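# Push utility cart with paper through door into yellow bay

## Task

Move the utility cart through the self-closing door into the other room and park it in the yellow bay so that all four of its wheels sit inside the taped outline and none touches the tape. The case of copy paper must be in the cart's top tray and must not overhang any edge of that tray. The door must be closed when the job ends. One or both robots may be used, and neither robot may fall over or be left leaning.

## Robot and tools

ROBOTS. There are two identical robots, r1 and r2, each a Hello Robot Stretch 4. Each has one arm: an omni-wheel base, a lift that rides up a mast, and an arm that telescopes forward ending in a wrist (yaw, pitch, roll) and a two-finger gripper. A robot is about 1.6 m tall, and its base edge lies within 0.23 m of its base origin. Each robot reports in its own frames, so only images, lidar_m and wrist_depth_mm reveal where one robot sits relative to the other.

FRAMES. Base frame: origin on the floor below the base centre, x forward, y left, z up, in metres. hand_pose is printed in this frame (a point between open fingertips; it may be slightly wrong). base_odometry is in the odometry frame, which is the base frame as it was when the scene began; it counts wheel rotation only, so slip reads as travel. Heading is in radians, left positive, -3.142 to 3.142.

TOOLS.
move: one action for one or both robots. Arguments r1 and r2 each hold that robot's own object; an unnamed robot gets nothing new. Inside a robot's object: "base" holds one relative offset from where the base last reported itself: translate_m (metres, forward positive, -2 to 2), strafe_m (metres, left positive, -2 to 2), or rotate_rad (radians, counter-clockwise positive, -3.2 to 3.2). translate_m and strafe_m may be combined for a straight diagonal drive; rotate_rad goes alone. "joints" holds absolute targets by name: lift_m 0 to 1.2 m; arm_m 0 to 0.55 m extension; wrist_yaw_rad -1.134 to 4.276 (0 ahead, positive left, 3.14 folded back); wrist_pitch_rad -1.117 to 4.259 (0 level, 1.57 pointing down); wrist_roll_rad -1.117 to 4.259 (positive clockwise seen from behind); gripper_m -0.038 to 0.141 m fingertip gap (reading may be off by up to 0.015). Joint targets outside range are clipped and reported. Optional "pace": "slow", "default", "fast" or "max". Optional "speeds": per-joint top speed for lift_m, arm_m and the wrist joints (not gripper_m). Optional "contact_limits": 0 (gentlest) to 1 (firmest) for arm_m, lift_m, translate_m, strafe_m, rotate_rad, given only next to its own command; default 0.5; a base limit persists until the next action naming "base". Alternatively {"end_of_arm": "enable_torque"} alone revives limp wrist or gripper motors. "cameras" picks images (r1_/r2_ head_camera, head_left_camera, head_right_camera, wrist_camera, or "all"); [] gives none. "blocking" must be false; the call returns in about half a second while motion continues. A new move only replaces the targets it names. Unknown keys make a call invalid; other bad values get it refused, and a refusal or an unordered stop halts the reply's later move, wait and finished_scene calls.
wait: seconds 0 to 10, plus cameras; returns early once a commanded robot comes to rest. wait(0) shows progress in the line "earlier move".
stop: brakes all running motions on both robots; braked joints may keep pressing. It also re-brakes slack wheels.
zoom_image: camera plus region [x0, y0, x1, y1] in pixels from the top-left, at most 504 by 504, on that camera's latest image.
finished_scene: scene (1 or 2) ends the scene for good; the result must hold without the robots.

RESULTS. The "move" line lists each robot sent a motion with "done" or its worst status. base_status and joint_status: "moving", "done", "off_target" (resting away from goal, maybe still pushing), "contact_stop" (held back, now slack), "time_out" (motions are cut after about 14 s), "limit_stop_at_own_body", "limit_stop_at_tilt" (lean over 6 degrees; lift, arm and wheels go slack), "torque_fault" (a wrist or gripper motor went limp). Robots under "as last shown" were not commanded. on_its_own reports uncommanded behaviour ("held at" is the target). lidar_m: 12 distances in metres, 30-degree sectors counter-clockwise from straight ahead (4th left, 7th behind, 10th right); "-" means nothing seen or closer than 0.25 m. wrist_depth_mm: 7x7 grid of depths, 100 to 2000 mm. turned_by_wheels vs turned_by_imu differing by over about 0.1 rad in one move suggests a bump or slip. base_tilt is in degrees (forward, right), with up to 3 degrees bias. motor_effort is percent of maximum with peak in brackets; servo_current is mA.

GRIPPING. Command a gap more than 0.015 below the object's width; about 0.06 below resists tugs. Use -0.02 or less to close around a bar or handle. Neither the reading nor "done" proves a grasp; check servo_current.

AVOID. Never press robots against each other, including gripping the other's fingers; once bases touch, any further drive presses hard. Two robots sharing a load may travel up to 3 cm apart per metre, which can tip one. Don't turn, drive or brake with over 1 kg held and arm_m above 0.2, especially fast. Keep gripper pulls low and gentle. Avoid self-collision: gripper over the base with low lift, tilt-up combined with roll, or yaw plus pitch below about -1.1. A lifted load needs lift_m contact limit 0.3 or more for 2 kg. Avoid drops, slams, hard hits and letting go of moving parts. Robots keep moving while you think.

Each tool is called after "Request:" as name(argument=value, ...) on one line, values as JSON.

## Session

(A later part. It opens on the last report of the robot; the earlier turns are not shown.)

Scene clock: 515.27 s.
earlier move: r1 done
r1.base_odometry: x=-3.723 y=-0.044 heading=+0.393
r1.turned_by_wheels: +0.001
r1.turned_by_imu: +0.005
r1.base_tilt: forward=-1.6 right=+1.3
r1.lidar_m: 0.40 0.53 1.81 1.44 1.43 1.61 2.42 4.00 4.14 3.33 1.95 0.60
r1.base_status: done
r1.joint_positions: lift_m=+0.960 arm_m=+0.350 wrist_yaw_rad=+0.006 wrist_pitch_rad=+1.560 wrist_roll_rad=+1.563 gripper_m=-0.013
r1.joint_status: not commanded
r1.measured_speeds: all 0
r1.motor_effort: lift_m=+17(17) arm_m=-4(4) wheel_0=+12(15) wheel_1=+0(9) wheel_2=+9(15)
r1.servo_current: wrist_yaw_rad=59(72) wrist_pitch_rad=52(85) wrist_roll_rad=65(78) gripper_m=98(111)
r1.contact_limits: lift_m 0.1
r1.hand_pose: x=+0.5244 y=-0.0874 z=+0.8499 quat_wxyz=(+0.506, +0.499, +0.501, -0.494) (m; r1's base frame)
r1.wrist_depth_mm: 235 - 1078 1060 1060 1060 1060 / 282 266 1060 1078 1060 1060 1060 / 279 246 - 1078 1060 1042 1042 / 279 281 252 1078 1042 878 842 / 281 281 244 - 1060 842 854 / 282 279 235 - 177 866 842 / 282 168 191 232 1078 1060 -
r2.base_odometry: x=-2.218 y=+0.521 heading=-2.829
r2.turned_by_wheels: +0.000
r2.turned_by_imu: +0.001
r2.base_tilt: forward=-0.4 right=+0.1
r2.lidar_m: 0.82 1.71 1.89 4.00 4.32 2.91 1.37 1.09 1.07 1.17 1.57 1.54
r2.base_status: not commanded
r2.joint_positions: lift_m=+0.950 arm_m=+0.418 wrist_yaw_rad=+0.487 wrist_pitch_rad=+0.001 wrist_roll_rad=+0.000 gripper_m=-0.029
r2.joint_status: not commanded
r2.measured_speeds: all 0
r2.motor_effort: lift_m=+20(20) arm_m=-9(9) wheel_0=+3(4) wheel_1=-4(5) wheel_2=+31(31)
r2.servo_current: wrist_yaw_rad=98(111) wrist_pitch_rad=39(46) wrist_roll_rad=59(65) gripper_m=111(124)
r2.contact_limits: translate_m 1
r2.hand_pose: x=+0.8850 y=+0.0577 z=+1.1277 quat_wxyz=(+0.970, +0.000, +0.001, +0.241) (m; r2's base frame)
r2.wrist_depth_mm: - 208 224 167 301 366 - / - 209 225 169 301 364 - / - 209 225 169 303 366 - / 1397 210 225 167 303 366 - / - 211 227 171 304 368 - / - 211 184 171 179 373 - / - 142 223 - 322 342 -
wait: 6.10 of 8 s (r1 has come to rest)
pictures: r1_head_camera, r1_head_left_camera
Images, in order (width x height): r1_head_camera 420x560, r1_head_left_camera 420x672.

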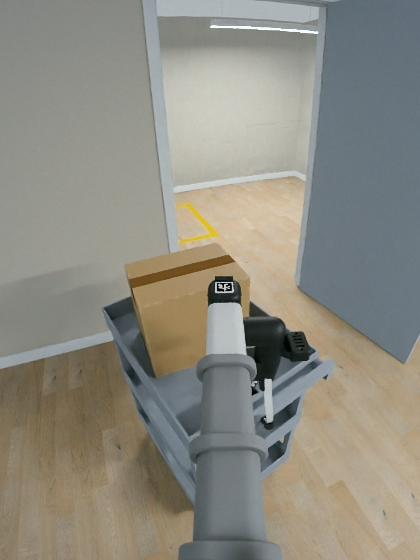

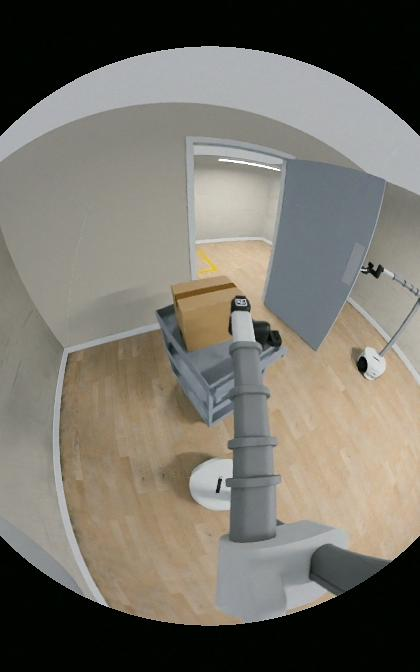

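Request:
move(blocking=false, cameras=[], r1={"base":{"translate_m":-0.38,"strafe_m":-0.35},"pace":"slow"})

Request:
wait(seconds=8, cameras=["r1_head_camera","r1_head_left_camera"])

Scene clock: 519.73 s.
move: r1 moving
r1.base_odometry: x=-3.728 y=-0.056 heading=+0.395
r1.turned_by_wheels: +0.002
r1.turned_by_imu: +0.003
r1.base_tilt: forward=-1.6 right=+1.2
r1.lidar_m: 0.40 0.51 1.81 1.46 1.42 1.55 2.41 3.99 4.14 3.34 1.94 0.57
r1.base_status: translate_m moving; strafe_m moving
r1.joint_positions: lift_m=+0.960 arm_m=+0.350 wrist_yaw_rad=+0.007 wrist_pitch_rad=+1.560 wrist_roll_rad=+1.563 gripper_m=-0.013
r1.joint_status: not commanded
r1.measured_speeds: translate_m=-0.037 strafe_m=-0.034 rotate_rad=+0.001 lift_m=+0.000 arm_m=+0.000 wrist_yaw_rad=+0.005 wrist_pitch_rad=+0.000 wrist_roll_rad=+0.000
r1.motor_effort: lift_m=+17(17) arm_m=-4(4) wheel_0=+14(15) wheel_1=-3(4) wheel_2=+16(16)
r1.servo_current: wrist_yaw_rad=39(59) wrist_pitch_rad=59(65) wrist_roll_rad=39(72) gripper_m=104(104)
r1.contact_limits: lift_m 0.1
r1.hand_pose: x=+0.5245 y=-0.0874 z=+0.8499 quat_wxyz=(+0.506, +0.499, +0.501, -0.494) (m; r1's base frame)
r1.wrist_depth_mm: 230 - 1078 1060 1060 1042 1042 / 282 278 1078 1060 1060 1060 1042 / 283 239 - 1060 1060 1042 1042 / 283 258 254 1078 1078 917 854 / 283 282 247 227 1042 854 842 / 283 282 242 - 177 866 854 / 285 168 211 211 1060 1078 1060
r2: as last shown
r2.turned_by_imu: +0.000
r2.base_tilt: forward=-0.4 right=+0.2
r2.lidar_m: 0.81 1.72 1.89 3.99 4.30 2.89 1.37 1.09 1.07 1.21 1.56 1.53
r2.servo_current: wrist_yaw_rad=98(104) wrist_pitch_rad=39(39) wrist_roll_rad=39(59) gripper_m=117(117)
r2.contact_limits: translate_m 1
r2.wrist_depth_mm: - 208 224 167 300 366 - / - 210 224 168 303 364 - / - 210 226 169 301 366 - / - 210 226 167 301 368 - / - 211 226 171 304 368 - / - 211 184 171 179 373 - / - 141 224 - 324 345 -
pictures: none
No camera images: "cameras" was empty.

Scene clock: 525.63 s.
earlier move: r1 done
r1.base_odometry: x=-3.939 y=-0.513 heading=+0.395
r1.turned_by_wheels: -0.001
r1.turned_by_imu: +0.005
r1.base_tilt: forward=-1.6 right=+1.3
r1.lidar_m: 0.33 0.38 2.03 1.61 1.60 1.77 2.80 3.52 3.87 3.14 1.95 0.76
r1.base_status: done
r1.joint_positions: lift_m=+0.960 arm_m=+0.350 wrist_yaw_rad=+0.006 wrist_pitch_rad=+1.569 wrist_roll_rad=+1.561 gripper_m=-0.014
r1.joint_status: not commanded
r1.measured_speeds: all 0
r1.motor_effort: lift_m=+14(17) arm_m=-4(5) wheel_0=+11(19) wheel_1=+1(4) wheel_2=+9(19)
r1.servo_current: wrist_yaw_rad=65(78) wrist_pitch_rad=46(65) wrist_roll_rad=65(78) gripper_m=85(104)
r1.contact_limits: lift_m 0.1
r1.hand_pose: x=+0.5219 y=-0.0874 z=+0.8502 quat_wxyz=(+0.504, +0.497, +0.503, -0.496) (m; r1's base frame)
r1.wrist_depth_mm: 1078 1078 1078 1042 1060 1078 1060 / 1098 1060 1060 1042 1078 1078 1078 / - 1060 1078 1078 1078 1060 1060 / 263 - 1078 1078 1078 878 854 / 228 262 - 1078 1060 854 854 / 281 230 211 - 176 854 866 / 282 169 206 211 - 146 1078
r2.base_odometry: x=-2.218 y=+0.521 heading=-2.829
r2.turned_by_wheels: +0.000
r2.turned_by_imu: +0.001
r2.base_tilt: forward=-0.4 right=+0.1
r2.lidar_m: 0.78 1.86 1.57 2.05 4.31 2.87 1.37 1.09 1.05 1.19 1.57 1.52
r2.base_status: not commanded
r2.joint_positions: lift_m=+0.950 arm_m=+0.418 wrist_yaw_rad=+0.487 wrist_pitch_rad=+0.001 wrist_roll_rad=+0.000 gripper_m=-0.029
r2.joint_status: not commanded
r2.measured_speeds: all 0
r2.motor_effort: lift_m=+20(20) arm_m=-9(9) wheel_0=+3(4) wheel_1=-5(5) wheel_2=+31(31)
r2.servo_current: wrist_yaw_rad=91(111) wrist_pitch_rad=46(46) wrist_roll_rad=52(59) gripper_m=111(124)
r2.contact_limits: translate_m 1
r2.hand_pose: x=+0.8850 y=+0.0577 z=+1.1277 quat_wxyz=(+0.970, +0.000, +0.001, +0.241) (m; r2's base frame)
r2.wrist_depth_mm: - 208 224 167 301 364 - / - 208 224 168 303 366 - / - 211 225 170 303 364 - / - 211 226 167 303 368 - / 1229 211 226 171 304 370 - / - 211 183 171 179 373 - / - 216 224 - 325 343 -
wait: 5.90 of 8 s (r1 has come to rest)
pictures: r1_head_camera, r1_head_left_camera
Images, in order (width x height): r1_head_camera 420x560, r1_head_left_camera 420x672.

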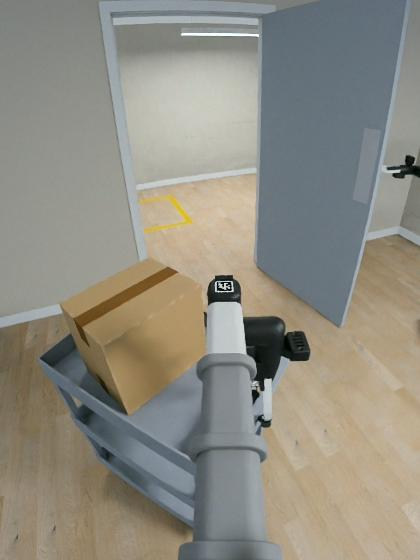

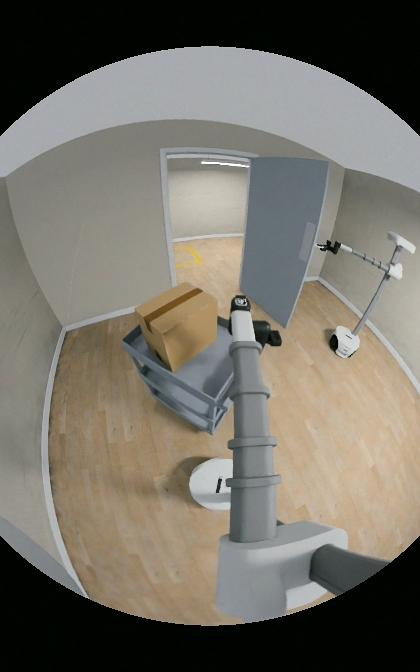

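Request:
move(blocking=false, cameras=[], r1={"base":{"translate_m":-0.12,"strafe_m":0.5},"pace":"slow"})

Request:
wait(seconds=8, cameras=["r1_head_camera","r1_head_left_camera"])

Scene clock: 540.53 s.
move: r1 moving
r1.base_odometry: x=-3.947 y=-0.503 heading=+0.395
r1.turned_by_wheels: +0.000
r1.turned_by_imu: +0.000
r1.base_tilt: forward=-1.6 right=+1.3
r1.lidar_m: 0.34 0.39 1.99 1.61 1.61 1.76 2.77 3.53 3.86 3.16 1.93 0.77
r1.base_status: translate_m moving; strafe_m moving
r1.joint_positions: lift_m=+0.960 arm_m=+0.350 wrist_yaw_rad=+0.006 wrist_pitch_rad=+1.569 wrist_roll_rad=+1.561 gripper_m=-0.014
r1.joint_status: not commanded
r1.measured_speeds: translate_m=-0.012 strafe_m=+0.048 rotate_rad=-0.006 lift_m=+0.000 arm_m=+0.000 wrist_yaw_rad=+0.000 wrist_pitch_rad=-0.001 wrist_roll_rad=+0.000
r1.motor_effort: lift_m=+14(15) arm_m=-3(4) wheel_0=-4(8) wheel_1=+6(10) wheel_2=+5(9)
r1.servo_current: wrist_yaw_rad=65(65) wrist_pitch_rad=39(46) wrist_roll_rad=59(72) gripper_m=91(91)
r1.contact_limits: lift_m 0.1
r1.hand_pose: x=+0.5219 y=-0.0874 z=+0.8502 quat_wxyz=(+0.504, +0.497, +0.503, -0.496) (m; r1's base frame)
r1.wrist_depth_mm: 1078 1078 1078 1078 1078 1060 1078 / 1078 1098 1078 1078 1078 1060 1060 / - 1060 1078 1060 1078 1078 1078 / 260 - 1060 1060 1060 904 878 / 231 259 - 1042 1078 854 854 / 281 231 211 - 176 866 866 / 283 169 211 248 - 146 1098
r2: as last shown
r2.turned_by_imu: +0.000
r2.base_tilt: forward=-0.3 right=+0.1
r2.lidar_m: 0.83 1.82 1.56 2.04 4.30 2.90 1.36 1.09 1.06 1.18 1.56 1.54
r2.motor_effort: lift_m=+20(20) arm_m=-9(9) wheel_0=+3(4) wheel_1=-4(5) wheel_2=+31(31)
r2.servo_current: wrist_yaw_rad=98(104) wrist_pitch_rad=39(39) wrist_roll_rad=52(52) gripper_m=111(117)
r2.contact_limits: translate_m 1
r2.wrist_depth_mm: - 208 224 167 300 366 - / - 209 224 168 301 366 - / - 210 225 169 303 366 - / - 211 227 167 303 366 - / 1229 211 227 171 303 368 - / - 211 183 172 179 373 - / - 216 222 - 324 343 -
pictures: none
No camera images: "cameras" was empty.

Scene clock: 546.43 s.
earlier move: r1 done
r1.base_odometry: x=-4.242 y=-0.098 heading=+0.394
r1.turned_by_wheels: +0.000
r1.turned_by_imu: -0.001
r1.base_tilt: forward=-1.6 right=+1.3
r1.lidar_m: 0.43 2.20 1.40 1.13 1.07 1.23 1.88 3.59 3.95 3.67 2.39 0.56
r1.base_status: done
r1.joint_positions: lift_m=+0.960 arm_m=+0.350 wrist_yaw_rad=+0.002 wrist_pitch_rad=+1.576 wrist_roll_rad=+1.564 gripper_m=-0.014
r1.joint_status: not commanded
r1.measured_speeds: all 0
r1.motor_effort: lift_m=+14(15) arm_m=+4(4) wheel_0=-4(17) wheel_1=+2(10) wheel_2=-1(9)
r1.servo_current: wrist_yaw_rad=59(72) wrist_pitch_rad=46(59) wrist_roll_rad=59(78) gripper_m=85(91)
r1.contact_limits: lift_m 0.1
r1.hand_pose: x=+0.5195 y=-0.0874 z=+0.8502 quat_wxyz=(+0.501, +0.496, +0.504, -0.499) (m; r1's base frame)
r1.wrist_depth_mm: 274 274 - 1078 1042 1098 1060 / 273 273 290 1060 1098 1078 1098 / 274 276 243 1060 1078 1078 1078 / 272 276 229 1098 1060 866 1078 / 273 273 234 - 1078 866 866 / 274 276 188 202 181 878 878 / 274 157 223 134 1060 147 1098
r2.base_odometry: x=-2.218 y=+0.521 heading=-2.829
r2.turned_by_wheels: +0.000
r2.turned_by_imu: +0.001
r2.base_tilt: forward=-0.4 right=+0.1
r2.lidar_m: 0.81 1.97 1.98 4.01 4.30 2.88 1.38 1.09 1.06 1.19 1.57 1.56
r2.base_status: not commanded
r2.joint_positions: lift_m=+0.950 arm_m=+0.418 wrist_yaw_rad=+0.487 wrist_pitch_rad=+0.001 wrist_roll_rad=+0.000 gripper_m=-0.029
r2.joint_status: not commanded
r2.measured_speeds: all 0
r2.motor_effort: lift_m=+20(20) arm_m=-9(9) wheel_0=+3(4) wheel_1=-5(5) wheel_2=+31(31)
r2.servo_current: wrist_yaw_rad=91(117) wrist_pitch_rad=39(52) wrist_roll_rad=52(59) gripper_m=117(124)
r2.contact_limits: translate_m 1
r2.hand_pose: x=+0.8850 y=+0.0577 z=+1.1277 quat_wxyz=(+0.970, +0.000, +0.001, +0.241) (m; r2's base frame)
r2.wrist_depth_mm: - 208 224 167 301 366 - / - 210 224 168 301 366 - / - 210 224 169 303 366 - / - 210 226 167 303 370 - / 1397 208 228 171 304 368 - / - 209 183 171 179 373 - / - 142 224 - 322 342 -
wait: 5.90 of 8 s (r1 has come to rest)
pictures: r1_head_camera, r1_head_left_camera
Images, in order (width x height): r1_head_camera 420x560, r1_head_left_camera 420x672.

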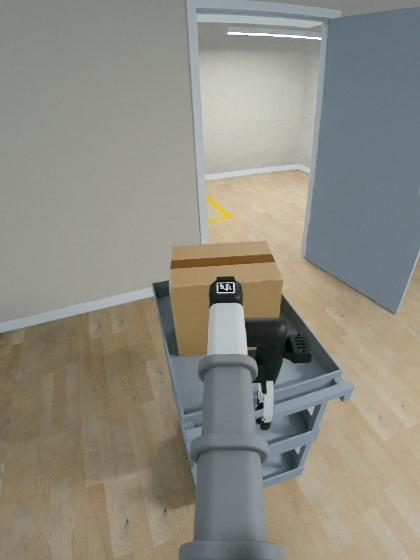

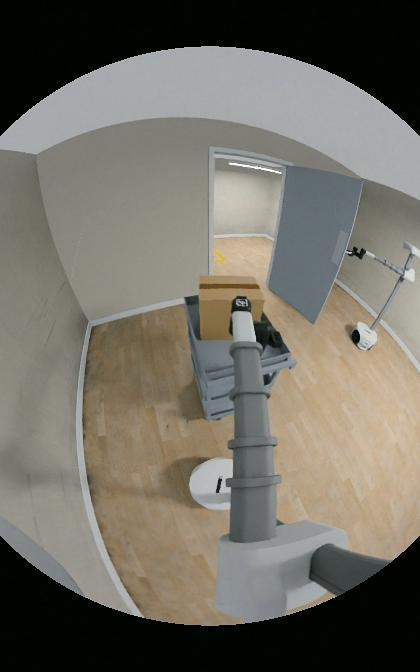

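Request:
move(blocking=false, cameras=[], r1={"base":{"translate_m":0.0,"strafe_m":0.24},"pace":"slow"})

Request:
wait(seconds=6, cameras=[])

Request:
move(blocking=false, cameras=[], r1={"base":{"rotate_rad":-0.22},"pace":"slow"})

Request:
wait(seconds=3, cameras=[])

Request:
move(blocking=false, cameras=[], r1={"base":{"translate_m":0.0,"strafe_m":0.13},"pace":"slow"})

Request:
wait(seconds=6, cameras=["r1_head_camera","r1_head_left_camera"])

Scene clock: 556.10 s.
move: r1 moving
r1.base_odometry: x=-4.247 y=-0.084 heading=+0.394
r1.turned_by_wheels: +0.000
r1.turned_by_imu: -0.001
r1.base_tilt: forward=-1.6 right=+1.3
r1.lidar_m: 0.43 2.18 1.39 1.12 1.08 1.21 1.84 3.61 3.97 3.66 2.38 0.56
r1.base_status: translate_m moving; strafe_m moving
r1.joint_positions: lift_m=+0.960 arm_m=+0.350 wrist_yaw_rad=+0.002 wrist_pitch_rad=+1.576 wrist_roll_rad=+1.564 gripper_m=-0.014
r1.joint_status: not commanded
r1.measured_speeds: translate_m=-0.001 strafe_m=+0.057 rotate_rad=+0.002 lift_m=+0.000 arm_m=+0.000 wrist_yaw_rad=+0.000 wrist_pitch_rad=+0.000 wrist_roll_rad=+0.000
r1.motor_effort: lift_m=+14(15) arm_m=+4(4) wheel_0=-10(12) wheel_1=+7(7) wheel_2=-2(3)
r1.servo_current: wrist_yaw_rad=46(65) wrist_pitch_rad=46(52) wrist_roll_rad=65(72) gripper_m=72(78)
r1.contact_limits: lift_m 0.1
r1.hand_pose: x=+0.5195 y=-0.0874 z=+0.8502 quat_wxyz=(+0.501, +0.496, +0.504, -0.499) (m; r1's base frame)
r1.wrist_depth_mm: 274 276 - 1060 1078 1078 1078 / 273 276 430 1078 1078 1098 1098 / 274 276 251 1060 1078 1060 1078 / 274 276 229 1078 1078 866 1098 / 273 276 244 207 1078 866 866 / 274 276 190 201 180 878 866 / 274 156 220 148 1078 866 1078
r2: as last shown
r2.turned_by_imu: +0.000
r2.base_tilt: forward=-0.4 right=+0.2
r2.lidar_m: 0.83 2.01 1.97 4.00 4.28 2.92 1.40 1.08 1.04 1.16 1.57 1.54
r2.motor_effort: lift_m=+20(20) arm_m=-9(9) wheel_0=+3(3) wheel_1=-4(5) wheel_2=+31(31)
r2.servo_current: wrist_yaw_rad=91(104) wrist_pitch_rad=39(46) wrist_roll_rad=46(59) gripper_m=117(117)
r2.contact_limits: translate_m 1
r2.wrist_depth_mm: - 209 224 168 300 368 - / - 210 224 168 303 364 - / - 210 225 169 301 368 - / - 211 226 168 303 370 - / 1397 208 226 171 304 370 - / - 209 183 171 179 373 - / - 141 222 - 324 343 -
pictures: none
No camera images: "cameras" was empty.

Scene clock: 559.13 s.
earlier move: r1 done
r1.base_odometry: x=-4.334 y=+0.124 heading=+0.394
r1.turned_by_wheels: +0.000
r1.turned_by_imu: +0.001
r1.base_tilt: forward=-1.6 right=+1.3
r1.lidar_m: 0.47 2.11 1.11 0.90 0.88 1.00 1.56 3.67 4.04 3.89 2.58 0.51
r1.base_status: done
r1.joint_positions: lift_m=+0.960 arm_m=+0.350 wrist_yaw_rad=+0.001 wrist_pitch_rad=+1.578 wrist_roll_rad=+1.568 gripper_m=-0.014
r1.joint_status: not commanded
r1.measured_speeds: all 0
r1.motor_effort: lift_m=+14(15) arm_m=+4(4) wheel_0=-3(12) wheel_1=+2(8) wheel_2=-5(8)
r1.servo_current: wrist_yaw_rad=46(78) wrist_pitch_rad=46(59) wrist_roll_rad=52(78) gripper_m=65(78)
r1.contact_limits: lift_m 0.1
r1.hand_pose: x=+0.5190 y=-0.0874 z=+0.8502 quat_wxyz=(+0.499, +0.497, +0.503, -0.501) (m; r1's base frame)
r1.wrist_depth_mm: 273 273 276 - 1078 1098 1078 / 273 274 271 - 1060 1078 1098 / 274 274 266 - 1078 1098 1118 / 273 274 262 - 1060 866 891 / 272 273 256 - 1060 866 878 / 273 273 190 204 182 866 891 / 272 273 206 134 1098 148 1078
r2.base_odometry: x=-2.218 y=+0.521 heading=-2.829
r2.turned_by_wheels: +0.000
r2.turned_by_imu: +0.000
r2.base_tilt: forward=-0.4 right=+0.2
r2.lidar_m: 0.80 2.01 2.07 4.02 4.30 2.88 1.36 1.09 1.05 1.19 1.57 1.54
r2.base_status: not commanded
r2.joint_positions: lift_m=+0.950 arm_m=+0.418 wrist_yaw_rad=+0.487 wrist_pitch_rad=+0.001 wrist_roll_rad=+0.000 gripper_m=-0.029
r2.joint_status: not commanded
r2.measured_speeds: all 0
r2.motor_effort: lift_m=+20(20) arm_m=-9(9) wheel_0=+4(4) wheel_1=-4(5) wheel_2=+31(31)
r2.servo_current: wrist_yaw_rad=98(111) wrist_pitch_rad=39(46) wrist_roll_rad=39(65) gripper_m=111(124)
r2.contact_limits: translate_m 1
r2.hand_pose: x=+0.8850 y=+0.0577 z=+1.1277 quat_wxyz=(+0.970, +0.000, +0.001, +0.241) (m; r2's base frame)
r2.wrist_depth_mm: - 208 224 167 300 364 - / - 209 225 168 303 364 - / - 209 226 170 303 366 - / - 211 225 167 304 370 - / 1499 210 227 170 306 370 - / - 208 184 171 179 373 - / - 216 224 - 324 343 -
wait: 3.03 of 6 s (r1 has come to rest)
pictures: none
No camera images: "cameras" was empty.

Scene clock: 559.63 s.
move: r1 moving
r1.base_odometry: x=-4.334 y=+0.124 heading=+0.270
r1.turned_by_wheels: -0.124
r1.turned_by_imu: -0.124
r1.base_tilt: forward=-1.6 right=+1.3
r1.lidar_m: 0.45 2.10 1.24 0.92 0.87 0.94 1.35 3.66 3.87 3.98 2.60 0.52
r1.base_status: rotate_rad moving
r1.joint_positions: lift_m=+0.960 arm_m=+0.350 wrist_yaw_rad=+0.001 wrist_pitch_rad=+1.576 wrist_roll_rad=+1.568 gripper_m=-0.014
r1.joint_status: not commanded
r1.measured_speeds: translate_m=+0.000 strafe_m=+0.000 rotate_rad=-0.462 lift_m=+0.000 arm_m=+0.001 wrist_yaw_rad=+0.000 wrist_pitch_rad=-0.033 wrist_roll_rad=+0.000
r1.motor_effort: lift_m=+14(15) arm_m=+4(4) wheel_0=+11(13) wheel_1=+5(9) wheel_2=+7(8)
r1.servo_current: wrist_yaw_rad=39(72) wrist_pitch_rad=39(65) wrist_roll_rad=46(59) gripper_m=72(72)
r1.contact_limits: lift_m 0.1
r1.hand_pose: x=+0.5195 y=-0.0874 z=+0.8502 quat_wxyz=(+0.500, +0.498, +0.502, -0.500) (m; r1's base frame)
r1.wrist_depth_mm: 271 273 276 1078 1060 1060 1060 / 272 273 265 1078 1060 1078 1098 / 271 272 220 - 1078 1078 1098 / 272 272 267 - 1078 866 891 / 273 273 247 - 1078 854 854 / 273 274 193 202 185 866 866 / 273 155 208 144 1098 139 1098
r2: as last shown
r2.lidar_m: 0.82 2.00 2.07 4.01 4.29 2.89 1.39 1.06 1.06 1.19 1.57 1.54
r2.servo_current: wrist_yaw_rad=91(104) wrist_pitch_rad=46(46) wrist_roll_rad=52(52) gripper_m=111(117)
r2.contact_limits: translate_m 1
r2.wrist_depth_mm: - 208 224 167 300 366 - / - 209 225 168 301 366 - / - 209 225 169 301 366 - / - 209 225 167 303 370 - / 1499 211 227 170 304 368 - / - 209 183 171 179 373 - / - 142 224 - 322 343 -
pictures: none
No camera images: "cameras" was empty.

Scene clock: 560.37 s.
earlier move: r1 done
r1.base_odometry: x=-4.334 y=+0.124 heading=+0.175
r1.turned_by_wheels: -0.095
r1.turned_by_imu: -0.095
r1.base_tilt: forward=-1.6 right=+1.3
r1.lidar_m: 0.45 2.09 1.35 0.94 0.89 0.91 1.20 2.93 3.78 4.08 2.60 0.56
r1.base_status: done
r1.joint_positions: lift_m=+0.960 arm_m=+0.350 wrist_yaw_rad=+0.002 wrist_pitch_rad=+1.563 wrist_roll_rad=+1.568 gripper_m=-0.014
r1.joint_status: not commanded
r1.measured_speeds: all 0
r1.motor_effort: lift_m=+14(15) arm_m=-4(4) wheel_0=+5(13) wheel_1=+4(9) wheel_2=+7(8)
r1.servo_current: wrist_yaw_rad=52(72) wrist_pitch_rad=39(65) wrist_roll_rad=39(65) gripper_m=59(72)
r1.contact_limits: lift_m 0.1
r1.hand_pose: x=+0.5233 y=-0.0874 z=+0.8502 quat_wxyz=(+0.503, +0.501, +0.499, -0.497) (m; r1's base frame)
r1.wrist_depth_mm: 281 263 - 1060 1060 1060 1042 / 281 260 - 1078 1060 1060 1060 / 279 267 208 1060 1078 1060 1042 / 279 279 251 1060 1060 891 842 / 278 279 236 1060 1042 854 842 / 281 279 201 203 183 854 831 / 281 158 213 136 1098 854 1060
r2.base_odometry: x=-2.218 y=+0.521 heading=-2.829
r2.turned_by_wheels: +0.000
r2.turned_by_imu: +0.000
r2.base_tilt: forward=-0.3 right=+0.2
r2.lidar_m: 0.82 2.02 2.03 4.02 4.28 2.88 1.37 1.10 1.08 1.19 1.56 1.55
r2.base_status: not commanded
r2.joint_positions: lift_m=+0.950 arm_m=+0.418 wrist_yaw_rad=+0.487 wrist_pitch_rad=+0.001 wrist_roll_rad=+0.000 gripper_m=-0.029
r2.joint_status: not commanded
r2.measured_speeds: all 0
r2.motor_effort: lift_m=+20(20) arm_m=-9(9) wheel_0=+3(4) wheel_1=-5(5) wheel_2=+31(31)
r2.servo_current: wrist_yaw_rad=104(104) wrist_pitch_rad=39(46) wrist_roll_rad=46(52) gripper_m=117(117)
r2.contact_limits: translate_m 1
r2.hand_pose: x=+0.8850 y=+0.0577 z=+1.1277 quat_wxyz=(+0.970, +0.000, +0.001, +0.241) (m; r2's base frame)
r2.wrist_depth_mm: - 208 224 167 298 368 - / - 209 225 168 301 368 - / - 211 225 170 303 368 - / - 211 226 167 303 370 - / 1499 211 226 171 304 368 - / - 211 184 171 180 370 - / - 124 223 - 324 342 -
wait: 0.73 of 3 s (r1 has come to rest)
pictures: none
No camera images: "cameras" was empty.

Scene clock: 560.87 s.
move: r1 moving
r1.base_odometry: x=-4.336 y=+0.138 heading=+0.175
r1.turned_by_wheels: +0.000
r1.turned_by_imu: +0.000
r1.base_tilt: forward=-1.5 right=+1.3
r1.lidar_m: 0.45 2.09 1.37 0.92 0.87 0.89 1.19 2.92 3.77 4.11 2.62 0.56
r1.base_status: translate_m moving; strafe_m moving
r1.joint_positions: lift_m=+0.960 arm_m=+0.350 wrist_yaw_rad=+0.002 wrist_pitch_rad=+1.563 wrist_roll_rad=+1.568 gripper_m=-0.014
r1.joint_status: not commanded
r1.measured_speeds: translate_m=-0.001 strafe_m=+0.056 rotate_rad=+0.005 lift_m=+0.000 arm_m=+0.000 wrist_yaw_rad=+0.000 wrist_pitch_rad=+0.000 wrist_roll_rad=+0.000
r1.motor_effort: lift_m=+14(14) arm_m=-4(4) wheel_0=-7(7) wheel_1=+8(9) wheel_2=+2(6)
r1.servo_current: wrist_yaw_rad=46(65) wrist_pitch_rad=46(59) wrist_roll_rad=39(59) gripper_m=65(72)
r1.contact_limits: lift_m 0.1
r1.hand_pose: x=+0.5233 y=-0.0874 z=+0.8502 quat_wxyz=(+0.503, +0.501, +0.499, -0.497) (m; r1's base frame)
r1.wrist_depth_mm: 279 270 - 1042 1060 1060 1060 / 279 270 - 1060 1060 1060 1060 / 279 277 263 1078 1078 1060 1060 / 279 278 242 1060 1078 878 866 / 279 278 229 1060 1060 842 854 / 281 278 196 202 180 842 866 / 279 157 215 131 1078 135 1078
r2: as last shown
r2.base_tilt: forward=-0.4 right=+0.2
r2.lidar_m: 0.81 2.02 2.04 3.99 4.29 2.91 1.37 1.07 1.06 1.17 1.58 1.56
r2.servo_current: wrist_yaw_rad=104(104) wrist_pitch_rad=39(46) wrist_roll_rad=52(52) gripper_m=117(117)
r2.contact_limits: translate_m 1
r2.wrist_depth_mm: - 208 224 167 301 364 - / - 209 224 168 301 366 - / - 211 226 169 301 366 - / - 210 226 168 303 366 - / 1464 211 227 171 304 370 - / - 211 183 171 179 373 - / - 124 223 - 322 343 -
pictures: none
No camera images: "cameras" was empty.

Scene clock: 562.80 s.
earlier move: r1 done
r1.base_odometry: x=-4.357 y=+0.252 heading=+0.175
r1.turned_by_wheels: -0.001
r1.turned_by_imu: -0.001
r1.base_tilt: forward=-1.5 right=+1.3
r1.lidar_m: 0.44 2.03 1.20 0.83 0.76 0.81 1.06 2.67 3.85 4.19 2.70 0.54
r1.base_status: done
r1.joint_positions: lift_m=+0.960 arm_m=+0.350 wrist_yaw_rad=+0.001 wrist_pitch_rad=+1.576 wrist_roll_rad=+1.568 gripper_m=-0.014
r1.joint_status: not commanded
r1.measured_speeds: all 0
r1.motor_effort: lift_m=+14(15) arm_m=+4(4) wheel_0=-4(10) wheel_1=+3(9) wheel_2=-4(6)
r1.servo_current: wrist_yaw_rad=59(72) wrist_pitch_rad=46(59) wrist_roll_rad=52(65) gripper_m=65(72)
r1.contact_limits: lift_m 0.1
r1.hand_pose: x=+0.5194 y=-0.0874 z=+0.8502 quat_wxyz=(+0.500, +0.498, +0.502, -0.500) (m; r1's base frame)
r1.wrist_depth_mm: 271 272 279 1060 1078 1078 1078 / 271 272 271 1060 1078 1098 1098 / 271 272 225 - 1078 1060 1098 / 271 273 266 - 1060 866 878 / 271 272 264 - 1078 866 866 / 271 271 189 203 180 866 878 / 270 271 205 132 1060 146 1098
r2.base_odometry: x=-2.218 y=+0.521 heading=-2.829
r2.turned_by_wheels: +0.000
r2.turned_by_imu: +0.000
r2.base_tilt: forward=-0.4 right=+0.2
r2.lidar_m: 0.82 2.06 2.08 3.99 4.30 2.89 1.36 1.07 1.08 1.19 1.58 1.55
r2.base_status: not commanded
r2.joint_positions: lift_m=+0.950 arm_m=+0.418 wrist_yaw_rad=+0.487 wrist_pitch_rad=+0.001 wrist_roll_rad=+0.000 gripper_m=-0.029
r2.joint_status: not commanded
r2.measured_speeds: all 0
r2.motor_effort: lift_m=+20(20) arm_m=-9(9) wheel_0=+3(4) wheel_1=-5(5) wheel_2=+31(31)
r2.servo_current: wrist_yaw_rad=98(111) wrist_pitch_rad=39(46) wrist_roll_rad=52(59) gripper_m=111(124)
r2.contact_limits: translate_m 1
r2.hand_pose: x=+0.8850 y=+0.0577 z=+1.1277 quat_wxyz=(+0.970, +0.000, +0.001, +0.241) (m; r2's base frame)
r2.wrist_depth_mm: - 208 224 167 301 364 - / - 209 225 168 303 366 - / - 210 226 170 303 366 - / - 211 227 167 304 368 - / 1499 211 226 170 306 366 - / - 211 183 172 179 373 - / - 216 223 - 324 342 -
wait: 1.93 of 6 s (r1 has come to rest)
pictures: r1_head_camera, r1_head_left_camera
Images, in order (width x height): r1_head_camera 420x560, r1_head_left_camera 420x672.

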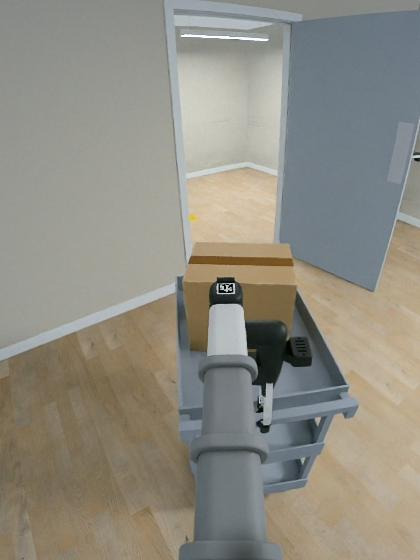

